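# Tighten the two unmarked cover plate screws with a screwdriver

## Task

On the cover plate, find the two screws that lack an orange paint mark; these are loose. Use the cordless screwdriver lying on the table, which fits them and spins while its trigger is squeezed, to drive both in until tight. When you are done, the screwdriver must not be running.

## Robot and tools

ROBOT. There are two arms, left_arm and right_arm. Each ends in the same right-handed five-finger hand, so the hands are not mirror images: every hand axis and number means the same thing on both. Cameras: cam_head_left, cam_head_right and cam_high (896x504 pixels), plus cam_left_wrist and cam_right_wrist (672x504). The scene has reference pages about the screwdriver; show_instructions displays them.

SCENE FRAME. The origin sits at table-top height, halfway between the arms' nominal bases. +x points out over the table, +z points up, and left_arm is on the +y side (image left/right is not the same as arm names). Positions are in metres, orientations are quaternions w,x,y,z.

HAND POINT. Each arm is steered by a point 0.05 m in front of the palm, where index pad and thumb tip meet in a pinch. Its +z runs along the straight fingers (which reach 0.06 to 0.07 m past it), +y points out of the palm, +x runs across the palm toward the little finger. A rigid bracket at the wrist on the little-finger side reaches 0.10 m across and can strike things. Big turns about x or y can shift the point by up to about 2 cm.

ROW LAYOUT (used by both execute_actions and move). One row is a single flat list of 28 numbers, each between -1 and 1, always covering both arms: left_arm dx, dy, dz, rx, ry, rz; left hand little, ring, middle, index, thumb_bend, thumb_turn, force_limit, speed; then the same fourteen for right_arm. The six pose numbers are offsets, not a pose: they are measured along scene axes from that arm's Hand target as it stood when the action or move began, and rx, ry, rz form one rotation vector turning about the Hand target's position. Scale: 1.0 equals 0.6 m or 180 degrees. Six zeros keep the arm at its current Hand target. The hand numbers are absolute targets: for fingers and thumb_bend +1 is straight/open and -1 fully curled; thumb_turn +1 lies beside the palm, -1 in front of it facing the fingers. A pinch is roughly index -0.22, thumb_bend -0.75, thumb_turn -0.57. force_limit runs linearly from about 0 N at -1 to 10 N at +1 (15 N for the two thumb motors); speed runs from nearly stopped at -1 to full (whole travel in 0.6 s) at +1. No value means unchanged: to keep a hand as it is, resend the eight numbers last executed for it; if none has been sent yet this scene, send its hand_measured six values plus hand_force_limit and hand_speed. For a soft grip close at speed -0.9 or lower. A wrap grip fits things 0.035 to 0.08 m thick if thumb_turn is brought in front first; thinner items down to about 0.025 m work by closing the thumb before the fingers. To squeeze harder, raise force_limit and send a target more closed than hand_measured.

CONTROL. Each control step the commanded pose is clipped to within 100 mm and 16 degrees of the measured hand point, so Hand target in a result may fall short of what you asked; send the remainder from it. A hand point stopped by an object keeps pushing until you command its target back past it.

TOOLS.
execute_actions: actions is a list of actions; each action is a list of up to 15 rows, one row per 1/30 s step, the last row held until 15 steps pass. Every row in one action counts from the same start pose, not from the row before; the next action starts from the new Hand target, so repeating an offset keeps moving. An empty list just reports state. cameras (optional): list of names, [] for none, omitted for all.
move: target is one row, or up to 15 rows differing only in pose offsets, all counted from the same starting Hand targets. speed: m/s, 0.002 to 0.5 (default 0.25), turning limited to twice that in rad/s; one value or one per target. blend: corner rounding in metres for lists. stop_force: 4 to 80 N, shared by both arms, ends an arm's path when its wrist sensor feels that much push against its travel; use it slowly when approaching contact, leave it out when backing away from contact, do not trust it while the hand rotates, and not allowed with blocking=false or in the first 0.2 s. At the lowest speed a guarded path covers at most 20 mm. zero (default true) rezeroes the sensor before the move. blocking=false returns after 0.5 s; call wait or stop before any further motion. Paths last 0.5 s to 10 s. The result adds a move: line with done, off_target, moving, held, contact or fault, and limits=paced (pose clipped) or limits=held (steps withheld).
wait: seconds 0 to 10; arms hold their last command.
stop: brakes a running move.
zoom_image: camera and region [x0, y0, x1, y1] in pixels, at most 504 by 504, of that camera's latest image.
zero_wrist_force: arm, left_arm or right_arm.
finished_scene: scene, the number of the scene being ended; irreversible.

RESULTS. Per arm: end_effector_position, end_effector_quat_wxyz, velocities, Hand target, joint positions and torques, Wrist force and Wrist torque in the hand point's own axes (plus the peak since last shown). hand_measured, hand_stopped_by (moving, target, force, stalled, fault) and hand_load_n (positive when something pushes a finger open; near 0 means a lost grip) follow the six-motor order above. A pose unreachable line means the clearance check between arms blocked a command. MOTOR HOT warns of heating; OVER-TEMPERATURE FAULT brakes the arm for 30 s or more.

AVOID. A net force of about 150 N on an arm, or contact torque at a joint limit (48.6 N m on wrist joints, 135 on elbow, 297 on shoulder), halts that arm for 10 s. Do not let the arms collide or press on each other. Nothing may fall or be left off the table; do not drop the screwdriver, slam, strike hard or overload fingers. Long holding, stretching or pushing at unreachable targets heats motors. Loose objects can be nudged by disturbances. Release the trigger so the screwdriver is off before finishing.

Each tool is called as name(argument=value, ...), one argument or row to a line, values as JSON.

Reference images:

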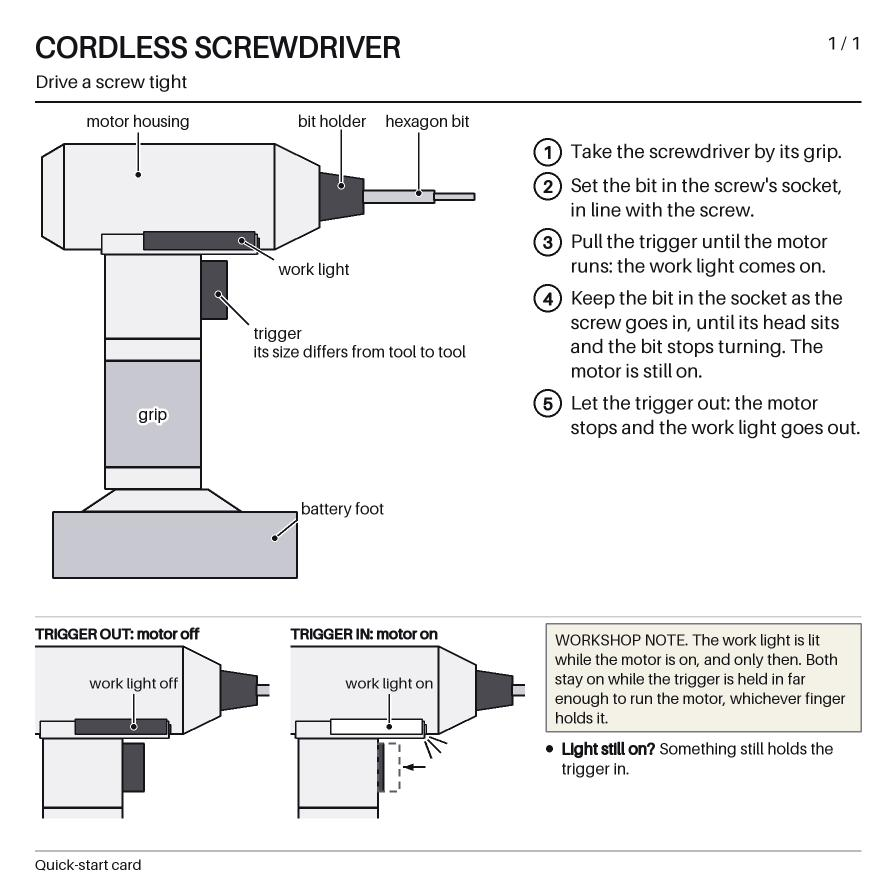

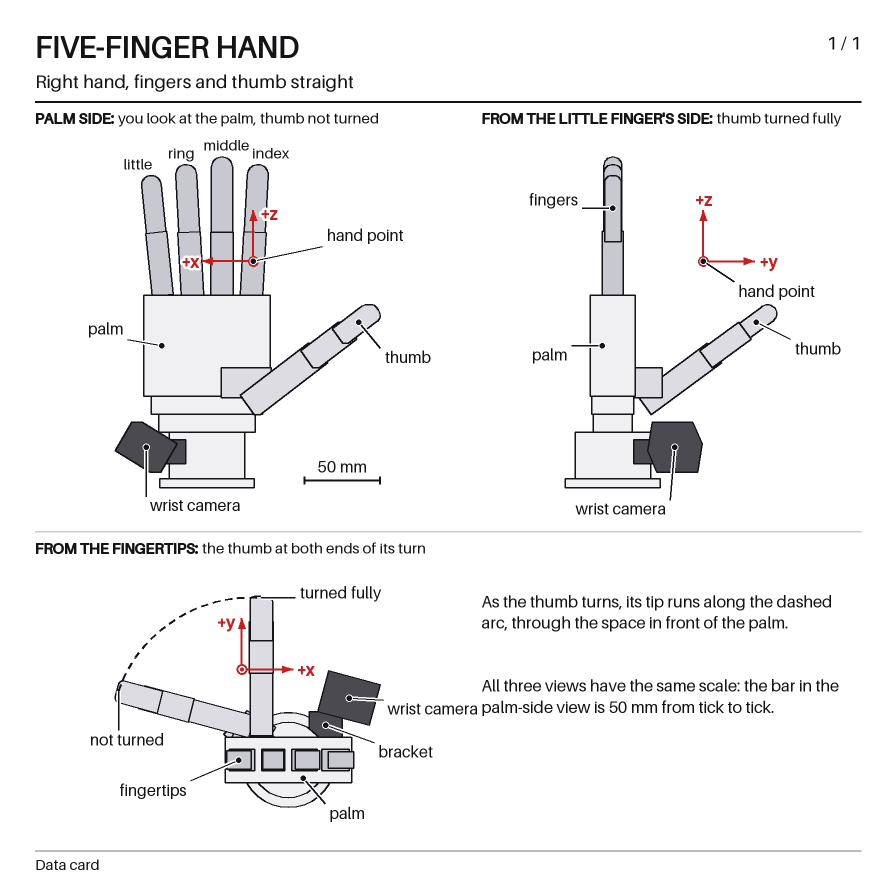

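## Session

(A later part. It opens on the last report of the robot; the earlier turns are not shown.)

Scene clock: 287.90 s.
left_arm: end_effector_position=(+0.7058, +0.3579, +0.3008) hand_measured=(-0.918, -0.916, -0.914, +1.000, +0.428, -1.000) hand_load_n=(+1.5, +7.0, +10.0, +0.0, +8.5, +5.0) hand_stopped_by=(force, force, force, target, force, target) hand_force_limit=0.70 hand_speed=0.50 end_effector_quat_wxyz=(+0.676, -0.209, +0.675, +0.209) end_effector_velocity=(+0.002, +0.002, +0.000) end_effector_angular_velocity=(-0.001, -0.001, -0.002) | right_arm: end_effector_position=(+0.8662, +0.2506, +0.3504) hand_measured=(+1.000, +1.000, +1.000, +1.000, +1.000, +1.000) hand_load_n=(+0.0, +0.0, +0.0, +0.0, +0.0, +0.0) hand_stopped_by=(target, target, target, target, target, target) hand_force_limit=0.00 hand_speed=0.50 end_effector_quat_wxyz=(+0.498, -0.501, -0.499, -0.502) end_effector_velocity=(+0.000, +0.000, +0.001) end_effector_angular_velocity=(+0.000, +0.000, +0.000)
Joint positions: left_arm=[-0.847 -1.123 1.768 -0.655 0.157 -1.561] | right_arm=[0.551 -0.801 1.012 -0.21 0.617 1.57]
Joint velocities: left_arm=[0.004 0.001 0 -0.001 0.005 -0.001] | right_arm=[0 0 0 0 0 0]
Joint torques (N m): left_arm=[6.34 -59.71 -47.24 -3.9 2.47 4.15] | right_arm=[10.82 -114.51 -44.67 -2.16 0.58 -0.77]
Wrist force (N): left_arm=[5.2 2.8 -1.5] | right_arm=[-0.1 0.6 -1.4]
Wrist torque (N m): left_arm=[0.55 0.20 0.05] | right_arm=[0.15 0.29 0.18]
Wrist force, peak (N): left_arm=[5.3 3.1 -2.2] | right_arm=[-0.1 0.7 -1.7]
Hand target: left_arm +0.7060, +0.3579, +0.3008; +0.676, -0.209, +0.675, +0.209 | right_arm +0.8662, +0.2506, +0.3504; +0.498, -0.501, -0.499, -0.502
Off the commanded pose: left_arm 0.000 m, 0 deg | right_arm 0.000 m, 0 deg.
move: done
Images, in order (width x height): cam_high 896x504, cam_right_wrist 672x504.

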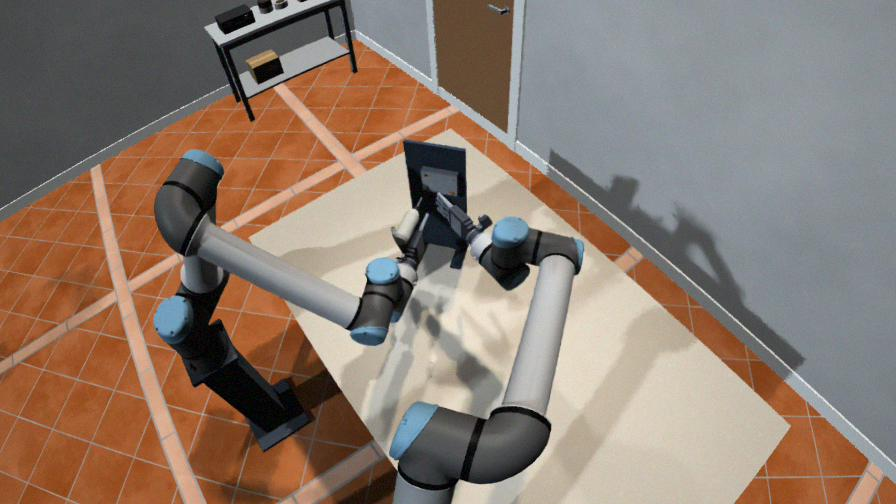

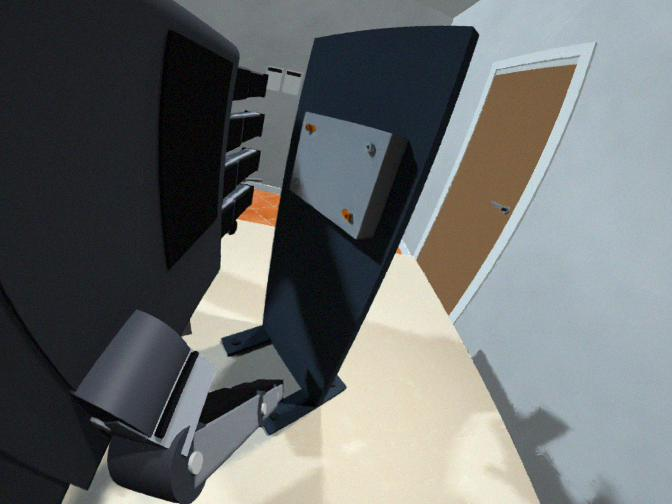

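zoom_image(
  camera="cam_right_wrist",
  region=[352, 130, 392, 170],
)

zoom_image(
  camera="cam_right_wrist",
  region=[328, 197, 368, 237],
)

zoom_image(
  camera="cam_right_wrist",
  region=[290, 108, 330, 148],
)

zoom_image(
  camera="cam_right_wrist",
  region=[276, 163, 316, 203],
)

Scaled by 12.600 from the camera's 672x504 image, which has a finer 960x720 frame.

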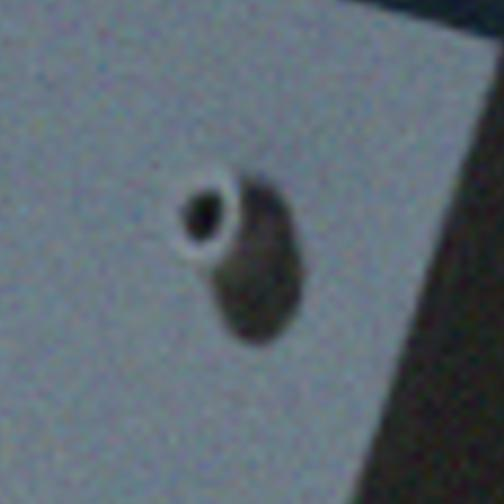

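Scaled by 12.600 from the camera's 672x504 image, which has a finer 960x720 frame.

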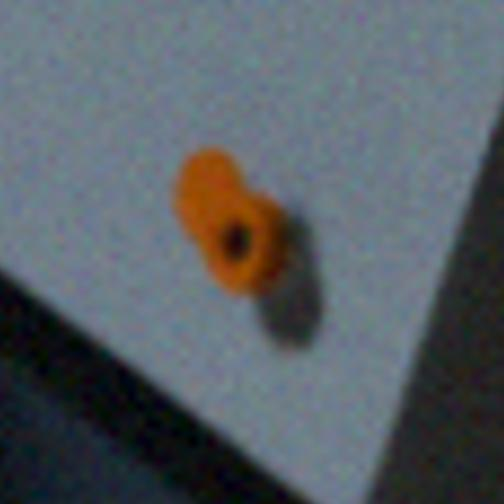

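Scaled by 12.600 from the camera's 672x504 image, which has a finer 960x720 frame.

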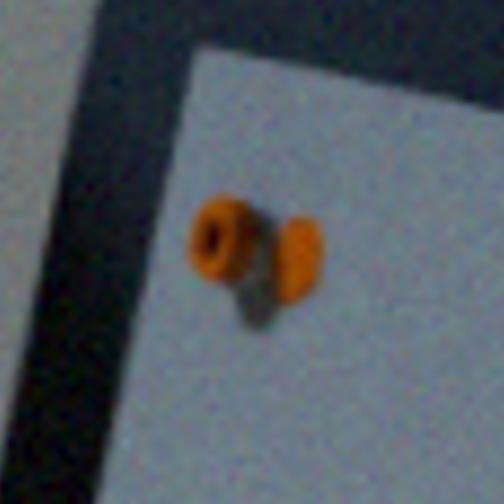

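Scaled by 12.600 from the camera's 672x504 image, which has a finer 960x720 frame.

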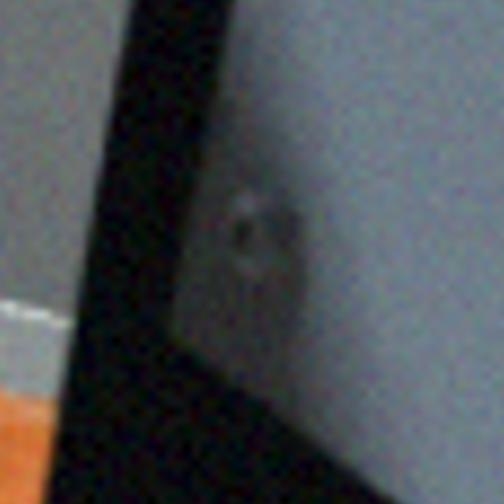

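wait(
  seconds=0.1,
)

Scene clock: 288.77 s.
left_arm: end_effector_position=(+0.7060, +0.3579, +0.3008) hand_measured=(-0.918, -0.916, -0.914, +1.000, +0.428, -1.000) hand_load_n=(+1.5, +7.0, +10.0, +0.0, +8.5, +5.0) hand_stopped_by=(force, force, force, target, force, target) hand_force_limit=0.70 hand_speed=0.50 end_effector_quat_wxyz=(+0.676, -0.209, +0.675, +0.209) end_effector_velocity=(+0.000, +0.001, +0.000) end_effector_angular_velocity=(+0.000, +0.000, +0.001) | right_arm: end_effector_position=(+0.8662, +0.2506, +0.3504) hand_measured=(+1.000, +1.000, +1.000, +1.000, +1.000, +1.000) hand_load_n=(+0.0, +0.0, +0.0, +0.0, +0.0, +0.0) hand_stopped_by=(target, target, target, target, target, target) hand_force_limit=0.00 hand_speed=0.50 end_effector_quat_wxyz=(+0.498, -0.501, -0.499, -0.502) end_effector_velocity=(+0.000, +0.000, -0.001) end_effector_angular_velocity=(-0.001, +0.001, +0.000)
Joint positions: left_arm=[-0.846 -1.123 1.767 -0.655 0.158 -1.561] | right_arm=[0.551 -0.801 1.012 -0.21 0.617 1.57]
Joint velocities: left_arm=[0.001 -0.001 0 0 -0.001 0] | right_arm=[0 0.001 0 0 0 0]
Joint torques (N m): left_arm=[7.86 -53.35 -48.92 -1.4 2.01 2.41] | right_arm=[11.89 -113.83 -44.36 -2.14 0.5 -0.71]
Wrist force (N): left_arm=[5.4 2.6 -1.8] | right_arm=[-0.1 0.5 -0.8]
Wrist torque (N m): left_arm=[0.54 0.16 0.06] | right_arm=[0.11 0.26 0.18]
Wrist force, peak (N): left_arm=[5.6 2.8 -1.4] | right_arm=[-0.4 0.8 -1.6]
Hand target: left_arm +0.7060, +0.3579, +0.3008; +0.676, -0.209, +0.675, +0.209 | right_arm +0.8662, +0.2506, +0.3504; +0.498, -0.501, -0.499, -0.502
Off the commanded pose: left_arm 0.000 m, 0 deg | right_arm 0.000 m, 0 deg.
wait: 0.10 s; at rest from the start

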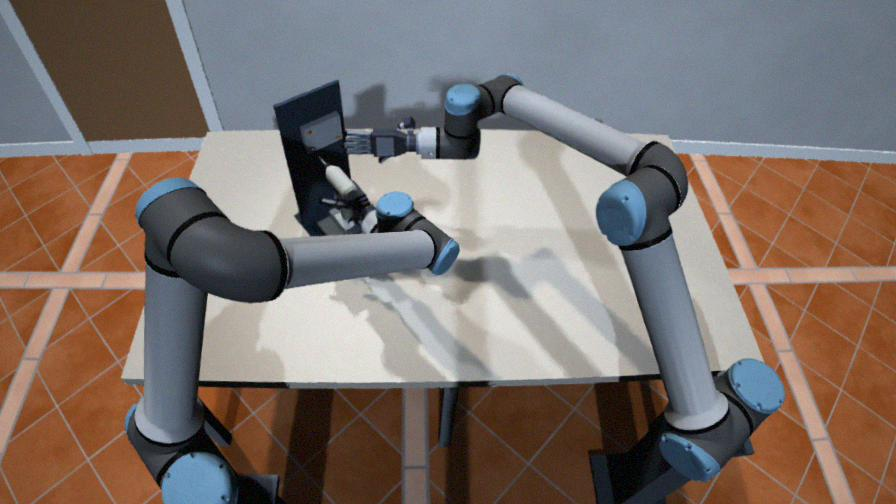

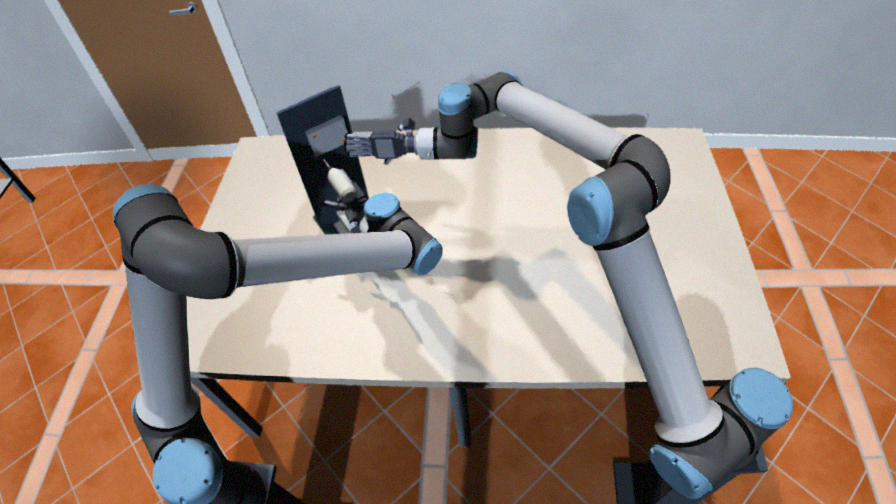

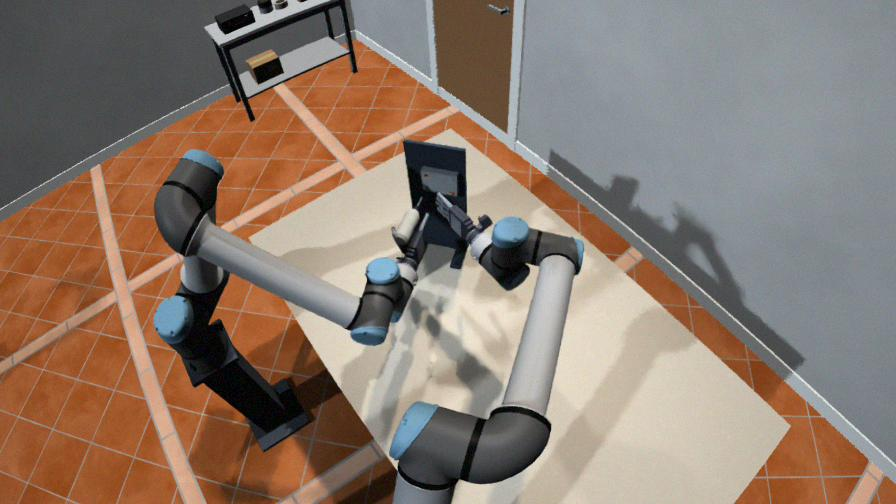

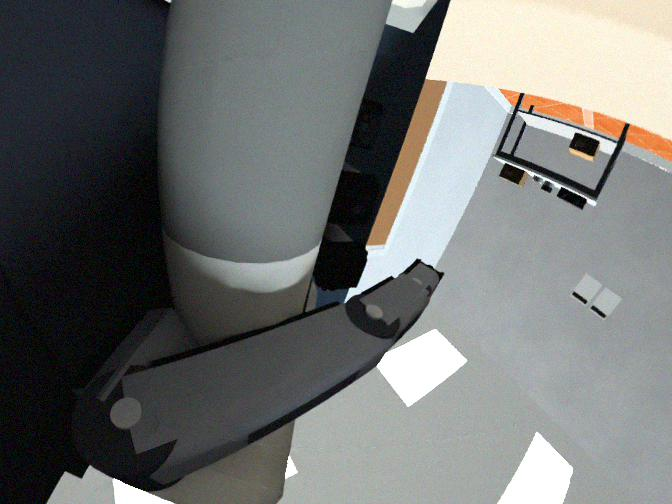

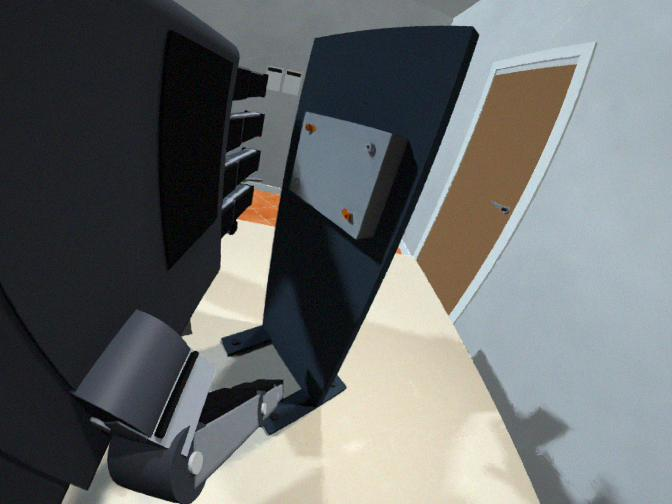

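move(
  target=[0,0,0,0,0,0,-1,-1,-1,1,-1,-1,0.7,0.5,0.15,-0.15,0.08,0,0,0,1,1,1,1,1,1,0,0.5],
  cameras=["cam_right_wrist","cam_head_left"],
)

Scene clock: 290.03 s.
left_arm: end_effector_position=(+0.7060, +0.3579, +0.3008) hand_measured=(-0.918, -0.916, -0.914, +1.000, +0.428, -1.000) hand_load_n=(+1.5, +7.0, +9.5, +0.0, +8.5, +5.0) hand_stopped_by=(force, force, force, target, force, target) hand_force_limit=0.70 hand_speed=0.50 end_effector_quat_wxyz=(+0.676, -0.209, +0.675, +0.209) end_effector_velocity=(+0.000, +0.001, +0.000) end_effector_angular_velocity=(+0.000, +0.000, +0.001) | right_arm: end_effector_position=(+0.9562, +0.1607, +0.3983) hand_measured=(+1.000, +1.000, +1.000, +1.000, +1.000, +1.000) hand_load_n=(+0.0, +0.0, +0.0, +0.0, +0.0, +0.0) hand_stopped_by=(target, target, target, target, target, target) hand_force_limit=0.00 hand_speed=0.50 end_effector_quat_wxyz=(+0.498, -0.501, -0.499, -0.502) end_effector_velocity=(+0.000, +0.000, +0.001) end_effector_angular_velocity=(+0.000, -0.001, +0.001)
Joint positions: left_arm=[-0.846 -1.123 1.767 -0.655 0.158 -1.561] | right_arm=[0.426 -0.801 0.927 -0.126 0.492 1.57]
Joint velocities: left_arm=[0.001 0 0 0 0 0] | right_arm=[0 -0.001 0 0 -0.001 0]
Joint torques (N m): left_arm=[11.65 -50.69 -45.17 2.74 2.37 -0.18] | right_arm=[-6.29 -118.27 -41.41 -3.83 0.17 -1.51]
Wrist force (N): left_arm=[5.1 2.7 -1.3] | right_arm=[0.0 0.2 -1.6]
Wrist torque (N m): left_arm=[0.52 0.19 0.04] | right_arm=[0.11 0.29 0.19]
Wrist force, peak (N): left_arm=[5.6 2.7 -1.4] | right_arm=[0.6 2.1 -3.1]
Hand target: left_arm +0.7060, +0.3579, +0.3008; +0.676, -0.209, +0.675, +0.209 | right_arm +0.9562, +0.1607, +0.3985; +0.498, -0.501, -0.499, -0.502
Off the commanded pose: left_arm 0.000 m, 0 deg | right_arm 0.000 m, 0 deg.
move: done
Images, in order (width x height): cam_head_left 896x504, cam_right_wrist 672x504.

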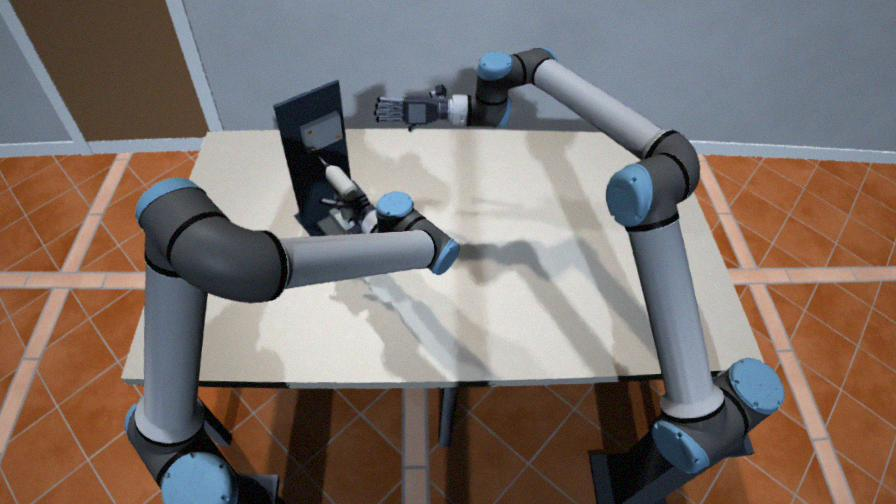

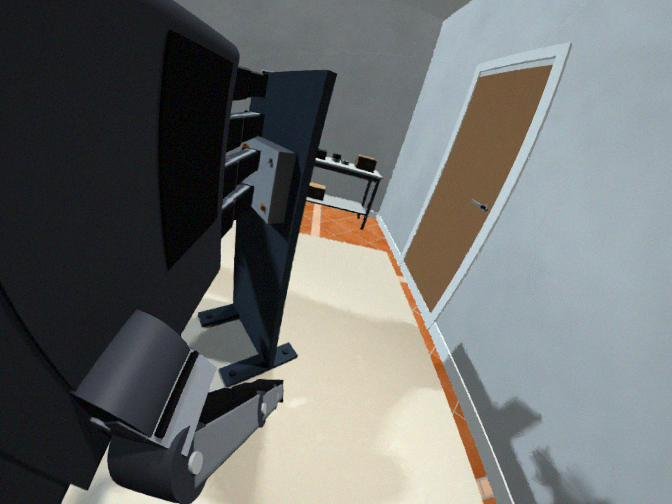

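zoom_image(
  camera="cam_right_wrist",
  region=[244, 136, 304, 231],
)

zoom_image(
  camera="cam_right_wrist",
  region=[256, 146, 286, 176],
)

zoom_image(
  camera="cam_right_wrist",
  region=[250, 192, 280, 222],
)

Scaled by 5.305 from the camera's 672x504 image, which has a finer 960x720 frame.

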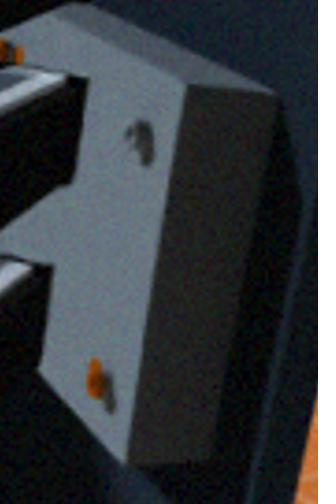

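Scaled by 16.800 from the camera's 672x504 image, which has a finer 960x720 frame.

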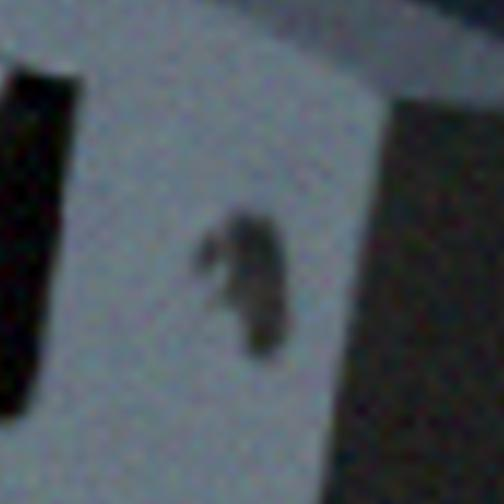

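Scaled by 16.800 from the camera's 672x504 image, which has a finer 960x720 frame.

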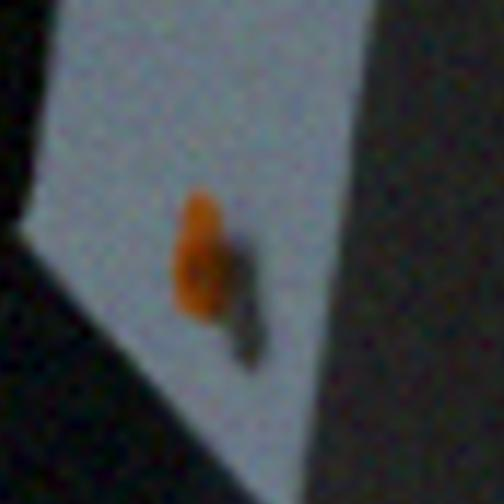

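move(
  target=[0,0,0,0,0,0,-1,-1,-1,1,-1,-1,0.7,0.5,0,0.06,0.0,0,0,0,-1,-1,-1,-1,1,1,0,0.8],
  cameras=["cam_right_wrist","cam_head_left"],
)

Scene clock: 291.53 s.
left_arm: end_effector_position=(+0.7060, +0.3579, +0.3008) hand_measured=(-0.918, -0.916, -0.914, +1.000, +0.428, -1.000) hand_load_n=(+1.5, +7.0, +10.0, +0.0, +8.5, +5.5) hand_stopped_by=(force, force, force, target, force, target) hand_force_limit=0.70 hand_speed=0.50 end_effector_quat_wxyz=(+0.676, -0.209, +0.675, +0.209) end_effector_velocity=(+0.000, +0.001, +0.000) end_effector_angular_velocity=(+0.000, +0.000, +0.001) | right_arm: end_effector_position=(+0.9562, +0.1968, +0.3984) hand_measured=(-1.000, -1.000, -1.000, -1.000, +1.000, +1.000) hand_load_n=(+0.0, +0.0, +0.0, +0.0, +0.0, +0.0) hand_stopped_by=(target, target, target, target, target, target) hand_force_limit=0.00 hand_speed=0.80 end_effector_quat_wxyz=(+0.498, -0.501, -0.499, -0.502) end_effector_velocity=(+0.000, -0.001, +0.001) end_effector_angular_velocity=(+0.001, -0.001, +0.000)
Joint positions: left_arm=[-0.846 -1.123 1.767 -0.655 0.158 -1.561] | right_arm=[0.457 -0.753 0.842 -0.089 0.523 1.57]
Joint velocities: left_arm=[0.001 0 0 -0.001 -0.001 0.001] | right_arm=[0 -0.001 0 0 0 0]
Joint torques (N m): left_arm=[8.59 -51.72 -44.26 2.47 1.73 -2.41] | right_arm=[-14.97 -118.85 -41.03 -3.87 -1.33 -1.6]
Wrist force (N): left_arm=[4.9 2.7 -1.1] | right_arm=[0.2 0.4 -1.4]
Wrist torque (N m): left_arm=[0.52 0.22 0.03] | right_arm=[0.13 0.27 0.22]
Wrist force, peak (N): left_arm=[5.4 2.5 -1.8] | right_arm=[0.2 0.7 -2.4]
Hand target: left_arm +0.7060, +0.3579, +0.3008; +0.676, -0.209, +0.675, +0.209 | right_arm +0.9562, +0.1967, +0.3985; +0.498, -0.501, -0.499, -0.502
Off the commanded pose: left_arm 0.000 m, 0 deg | right_arm 0.000 m, 0 deg.
move: done
Images, in order (width x height): cam_head_left 896x504, cam_right_wrist 672x504.

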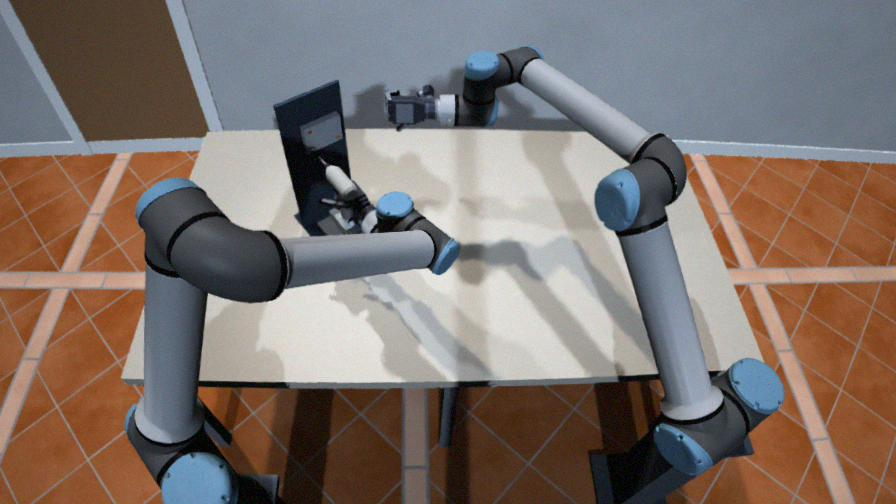

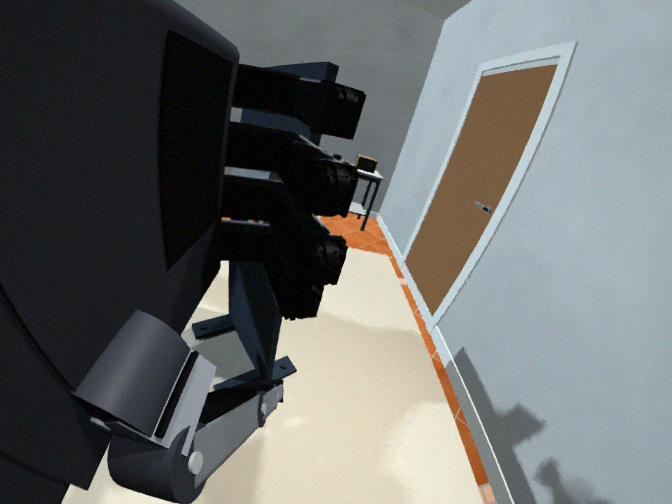

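move(
  target=[0,0,0,0,0,0,-1,-1,-1,1,-1,-1,0.7,0.5,-0.04,0.1,0.0,0,0,0.083,1,1,1,1,1,1,0,0.8],
  cameras=["cam_right_wrist","cam_head_left"],
)

Scene clock: 292.70 s.
left_arm: end_effector_position=(+0.7060, +0.3579, +0.3008) hand_measured=(-0.918, -0.916, -0.914, +1.000, +0.428, -1.000) hand_load_n=(+2.0, +7.0, +10.0, +0.0, +8.5, +5.5) hand_stopped_by=(force, force, force, target, force, target) hand_force_limit=0.70 hand_speed=0.50 end_effector_quat_wxyz=(+0.676, -0.209, +0.675, +0.209) end_effector_velocity=(+0.000, -0.001, +0.000) end_effector_angular_velocity=(+0.001, +0.001, -0.001) | right_arm: end_effector_position=(+0.9323, +0.2569, +0.3986) hand_measured=(+1.000, +1.000, +1.000, +1.000, +1.000, +1.000) hand_load_n=(+0.0, +0.0, +0.0, +0.0, +0.0, +0.5) hand_stopped_by=(target, target, target, target, target, target) hand_force_limit=0.00 hand_speed=0.80 end_effector_quat_wxyz=(+0.559, -0.432, -0.560, -0.433) end_effector_velocity=(+0.000, +0.000, +0.000) end_effector_angular_velocity=(+0.001, +0.000, +0.001)
Joint positions: left_arm=[-0.846 -1.123 1.767 -0.655 0.158 -1.561] | right_arm=[0.479 -0.566 0.496 0.07 0.284 1.57]
Joint velocities: left_arm=[-0.001 0 0 0 0 0.002] | right_arm=[0 0 0 -0.004 -0.001 0.004]
Joint torques (N m): left_arm=[9.69 -53.32 -42.58 2.19 2.15 -1.92] | right_arm=[-14.03 -129.97 -36.48 -3.46 -0.96 1.64]
Wrist force (N): left_arm=[4.8 2.7 -1.1] | right_arm=[-0.2 0.6 -0.8]
Wrist torque (N m): left_arm=[0.52 0.23 0.03] | right_arm=[0.12 0.27 0.18]
Wrist force, peak (N): left_arm=[5.5 3.1 -0.8] | right_arm=[-0.4 0.3 -2.4]
Hand target: left_arm +0.7060, +0.3579, +0.3008; +0.676, -0.209, +0.675, +0.209 | right_arm +0.9323, +0.2568, +0.3986; +0.559, -0.432, -0.560, -0.433
Off the commanded pose: left_arm 0.000 m, 0 deg | right_arm 0.000 m, 0 deg.
move: done
Images, in order (width x height): cam_head_left 896x504, cam_right_wrist 672x504.

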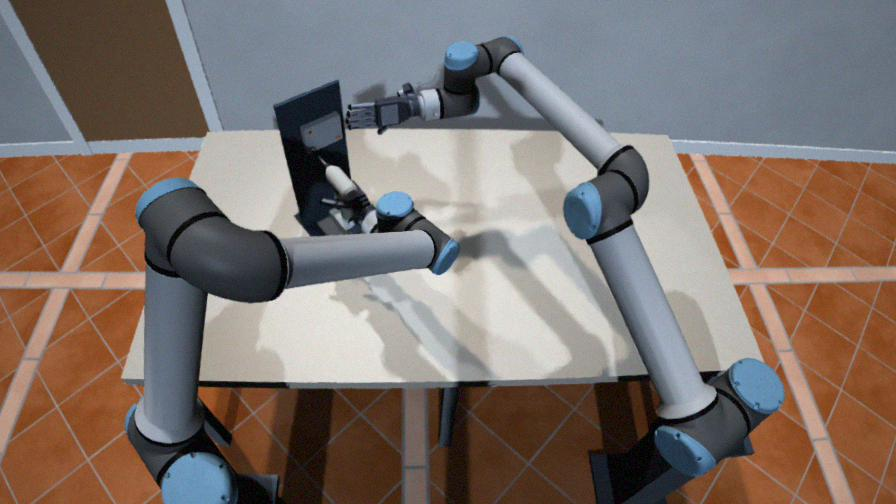

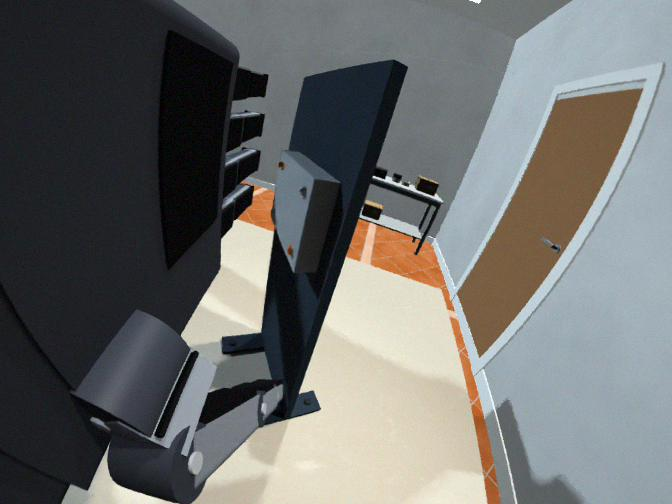

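Excellent view. Zoom.

zoom_image(
  camera="cam_right_wrist",
  region=[290, 176, 320, 206],
)

zoom_image(
  camera="cam_right_wrist",
  region=[276, 234, 306, 264],
)

zoom_image(
  camera="cam_right_wrist",
  region=[266, 150, 296, 180],
)

zoom_image(
  camera="cam_right_wrist",
  region=[260, 198, 290, 228],
)

Scaled by 16.800 from the camera's 672x504 image, which has a finer 960x720 frame.

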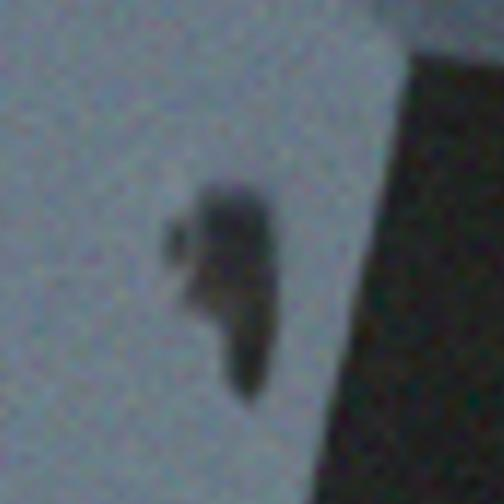

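Scaled by 16.800 from the camera's 672x504 image, which has a finer 960x720 frame.

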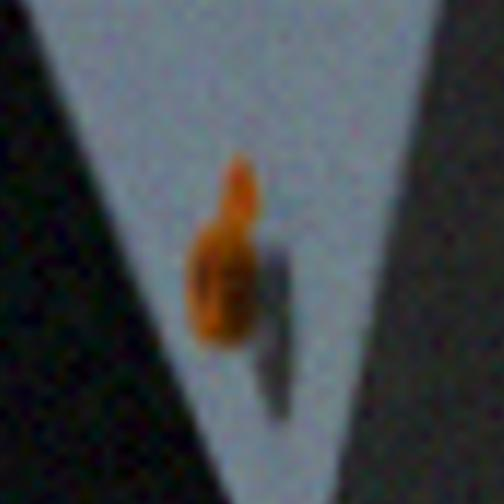

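Scaled by 16.800 from the camera's 672x504 image, which has a finer 960x720 frame.

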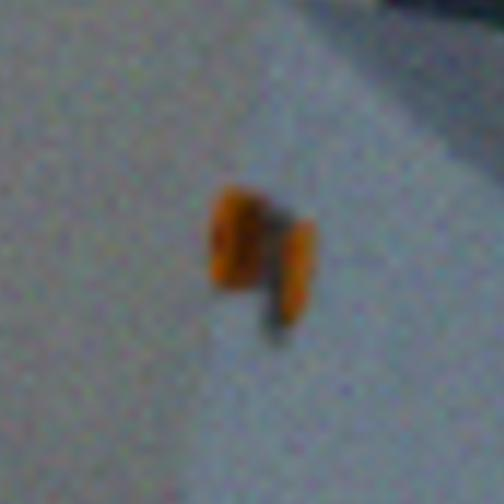

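Scaled by 16.800 from the camera's 672x504 image, which has a finer 960x720 frame.

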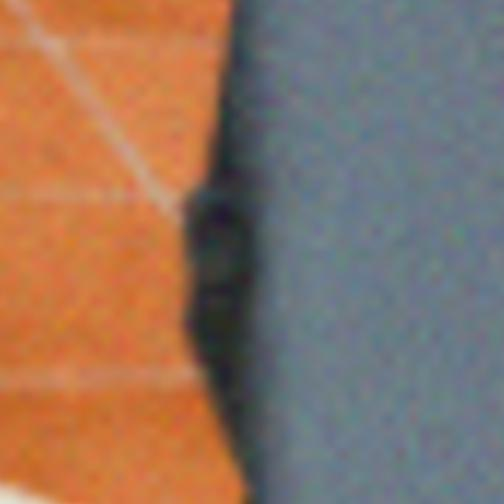

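move(
  target=[0,0,0,0,0,0,-1,-1,-1,1,-1,-1,0.7,0.5,-0.0217,-0.1317,0.0183,0,0,-0.083,1,1,1,1,1,1,0,0.5],
  speed=0.3,
  cameras=[],
)

move(
  target=[0.125,-0.0962,0.1,0,0,0,-1,-1,-1,1,-1,-1,0.7,0.5,0,0,0,0,0,0,1,1,1,1,1,1,0,0.5],
  speed=0.2,
  cameras=["cam_right_wrist","cam_head_left"],
)

zoom_image(
  camera="cam_right_wrist",
  region=[266, 165, 301, 195],
)

Scene clock: 294.87 s.
left_arm: end_effector_position=(+0.7060, +0.3579, +0.3008) hand_measured=(-0.918, -0.916, -0.914, +1.000, +0.428, -1.000) hand_load_n=(+2.0, +7.0, +10.0, +0.0, +8.5, +5.5) hand_stopped_by=(force, force, force, target, force, target) hand_force_limit=0.70 hand_speed=0.50 end_effector_quat_wxyz=(+0.676, -0.209, +0.675, +0.209) end_effector_velocity=(+0.000, +0.000, +0.001) end_effector_angular_velocity=(+0.000, +0.000, +0.000) | right_arm: end_effector_position=(+0.9193, +0.1776, +0.4094) hand_measured=(+1.000, +1.000, +1.000, +1.000, +1.000, +1.000) hand_load_n=(+0.0, +0.0, +0.0, +0.0, +0.0, +0.0) hand_stopped_by=(target, target, target, target, target, target) hand_force_limit=0.00 hand_speed=0.50 end_effector_quat_wxyz=(+0.498, -0.501, -0.499, -0.502) end_effector_velocity=(-0.001, +0.000, -0.002) end_effector_angular_velocity=(-0.001, +0.002, -0.001)
Joint positions: left_arm=[-0.846 -1.123 1.767 -0.655 0.158 -1.561] | right_arm=[0.459 -0.841 0.976 -0.135 0.525 1.57]
Joint velocities: left_arm=[0 -0.001 0 0.001 0 0] | right_arm=[0.001 0 0.003 -0.001 0.002 0]
Joint torques (N m): left_arm=[6.5 -51.98 -40.14 1.99 1.78 -1.64] | right_arm=[14.27 -115.29 -36.92 -1.53 1.75 -2.12]
Wrist force (N): left_arm=[5.2 2.8 -1.3] | right_arm=[-0.3 0.1 -1.2]
Wrist torque (N m): left_arm=[0.55 0.18 0.05] | right_arm=[0.06 0.30 0.17]
Wrist force, peak (N): left_arm=[5.2 3.1 -1.6] | right_arm=[0.2 -0.4 -2.8]
Hand target: left_arm +0.7060, +0.3579, +0.3008; +0.676, -0.209, +0.675, +0.209 | right_arm +0.9192, +0.1776, +0.4094; +0.498, -0.501, -0.499, -0.502
Off the commanded pose: left_arm 0.000 m, 0 deg | right_arm 0.000 m, 0 deg.
move: done
No camera images: "cameras" was empty.

Scene clock: 295.93 s.
left_arm: end_effector_position=(+0.7810, +0.3001, +0.3605) hand_measured=(-0.918, -0.916, -0.914, +1.000, +0.428, -1.000) hand_load_n=(+1.5, +7.0, +10.0, +0.0, +8.5, +5.0) hand_stopped_by=(force, force, force, target, force, target) hand_force_limit=0.70 hand_speed=0.50 end_effector_quat_wxyz=(+0.676, -0.209, +0.675, +0.209) end_effector_velocity=(+0.000, +0.000, +0.000) end_effector_angular_velocity=(+0.003, +0.003, +0.001) | right_arm: end_effector_position=(+0.9192, +0.1776, +0.4094) hand_measured=(+1.000, +1.000, +1.000, +1.000, +1.000, +1.000) hand_load_n=(+0.0, -0.5, +0.0, +0.0, +0.0, +0.0) hand_stopped_by=(target, target, target, target, target, target) hand_force_limit=0.00 hand_speed=0.50 end_effector_quat_wxyz=(+0.498, -0.501, -0.499, -0.502) end_effector_velocity=(+0.000, +0.000, -0.001) end_effector_angular_velocity=(+0.000, +0.000, +0.000)
Joint positions: left_arm=[-0.828 -1.04 1.512 -0.481 0.175 -1.562] | right_arm=[0.459 -0.841 0.976 -0.135 0.525 1.57]
Joint velocities: left_arm=[0 0 0 0.001 0 0.003] | right_arm=[0 0.001 0 -0.001 0 0]
Joint torques (N m): left_arm=[-14.99 -98.44 -40.15 -3.25 -2.14 3.5] | right_arm=[14.64 -114.95 -38.51 -3.5 2.06 -2.29]
Wrist force (N): left_arm=[5.7 2.5 -1.4] | right_arm=[0.0 0.5 -1.2]
Wrist torque (N m): left_arm=[0.50 0.11 0.08] | right_arm=[0.12 0.26 0.19]
Wrist force, peak (N): left_arm=[7.3 5.5 -2.0] | right_arm=[-0.1 0.8 -1.6]
Hand target: left_arm +0.7810, +0.3000, +0.3606; +0.676, -0.209, +0.675, +0.209 | right_arm +0.9192, +0.1776, +0.4094; +0.498, -0.501, -0.499, -0.502
Off the commanded pose: left_arm 0.000 m, 0 deg | right_arm 0.000 m, 0 deg.
move: done
Images, in order (width x height): cam_head_left 896x504, cam_right_wrist 672x504.

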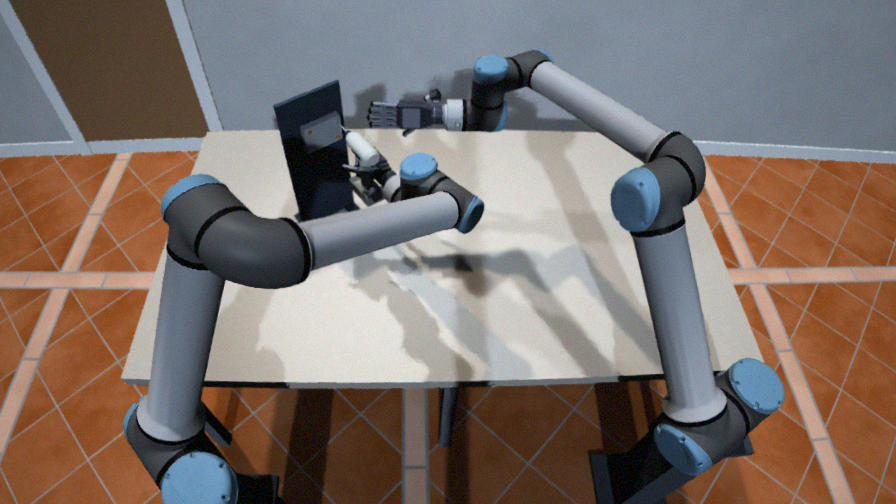

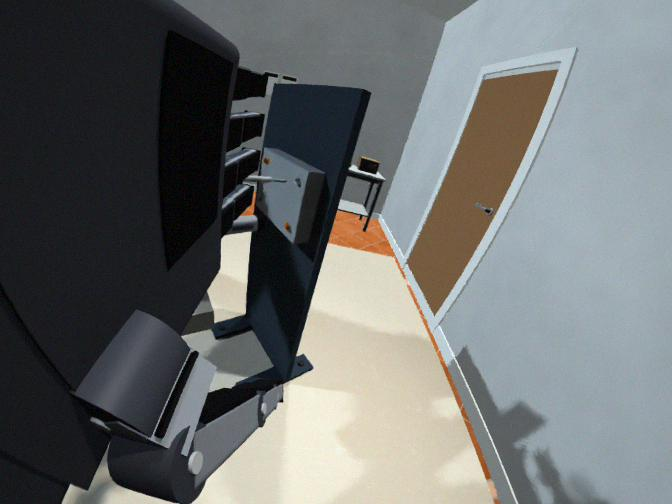

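Scaled by 14.400 from the camera's 672x504 image, which has a finer 960x720 frame.

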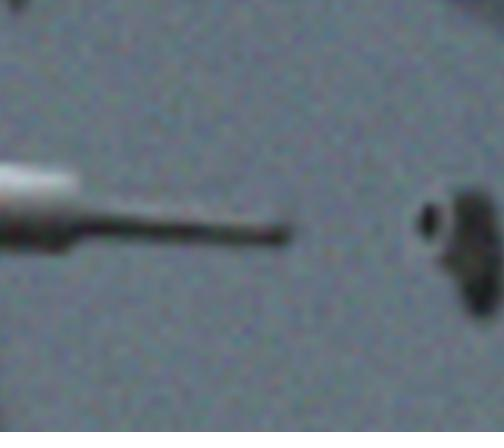

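move(
  target=[0.0105,0.0076,0.0017,0,0,0,-1,-1,-1,1,-1,-1,0.7,0.5,0,0,0,0,0,0,1,1,1,1,1,1,0,0.5],
  speed=0.03,
  cameras=["cam_right_wrist"],
)

zoom_image(
  camera="cam_right_wrist",
  region=[266, 165, 301, 195],
)

Scene clock: 296.80 s.
left_arm: end_effector_position=(+0.7874, +0.3047, +0.3617) hand_measured=(-0.918, -0.916, -0.914, +1.000, +0.428, -1.000) hand_load_n=(+2.0, +7.0, +10.0, +0.0, +8.5, +5.0) hand_stopped_by=(force, force, force, target, force, target) hand_force_limit=0.70 hand_speed=0.50 end_effector_quat_wxyz=(+0.676, -0.209, +0.675, +0.209) end_effector_velocity=(+0.000, -0.001, +0.000) end_effector_angular_velocity=(-0.003, -0.002, +0.000) | right_arm: end_effector_position=(+0.9192, +0.1776, +0.4094) hand_measured=(+1.000, +1.000, +1.000, +1.000, +1.000, +1.000) hand_load_n=(+0.0, +0.0, +0.0, +0.0, +0.0, +0.0) hand_stopped_by=(target, target, target, target, target, target) hand_force_limit=0.00 hand_speed=0.50 end_effector_quat_wxyz=(+0.498, -0.501, -0.499, -0.502) end_effector_velocity=(+0.000, +0.000, +0.001) end_effector_angular_velocity=(+0.001, -0.001, +0.000)
Joint positions: left_arm=[-0.819 -1.036 1.504 -0.477 0.185 -1.562] | right_arm=[0.459 -0.841 0.976 -0.135 0.525 1.57]
Joint velocities: left_arm=[-0.001 0 0 -0.001 0 -0.003] | right_arm=[0 0 0 -0.001 0 0]
Joint torques (N m): left_arm=[-13.44 -66.29 -46.48 2.25 -0.29 -3.53] | right_arm=[14.73 -115.96 -40.23 -2.82 1.87 -2.29]
Wrist force (N): left_arm=[5.2 2.4 -1.5] | right_arm=[0.0 0.3 -1.2]
Wrist torque (N m): left_arm=[0.49 0.20 0.04] | right_arm=[0.09 0.25 0.20]
Wrist force, peak (N): left_arm=[5.6 2.7 -1.4] | right_arm=[-0.5 0.2 -1.7]
Hand target: left_arm +0.7873, +0.3046, +0.3617; +0.676, -0.209, +0.675, +0.209 | right_arm +0.9192, +0.1776, +0.4094; +0.498, -0.501, -0.499, -0.502
Off the commanded pose: left_arm 0.000 m, 0 deg | right_arm 0.000 m, 0 deg.
move: done
Images, in order (width x height): cam_right_wrist 672x504.

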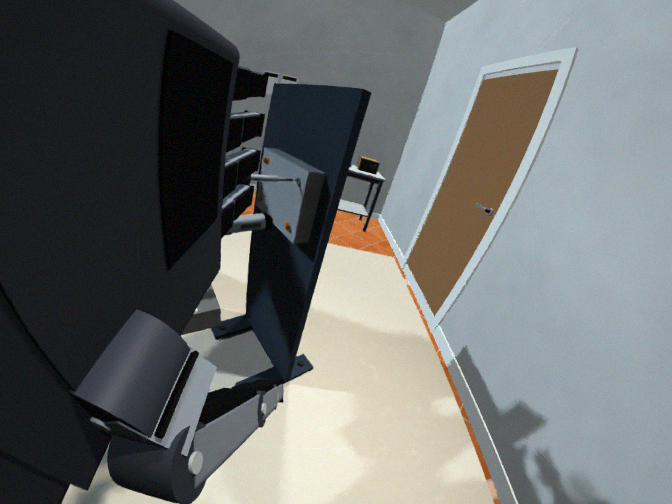

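Scaled by 14.400 from the camera's 672x504 image, which has a finer 960x720 frame.

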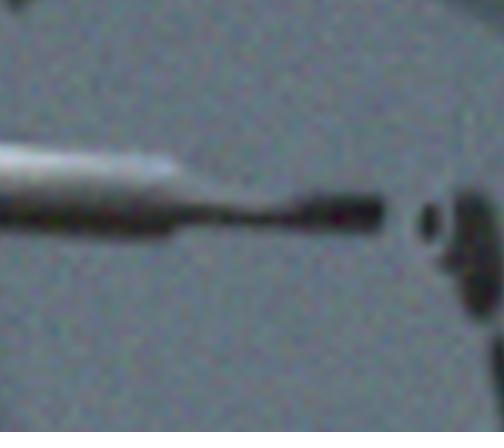

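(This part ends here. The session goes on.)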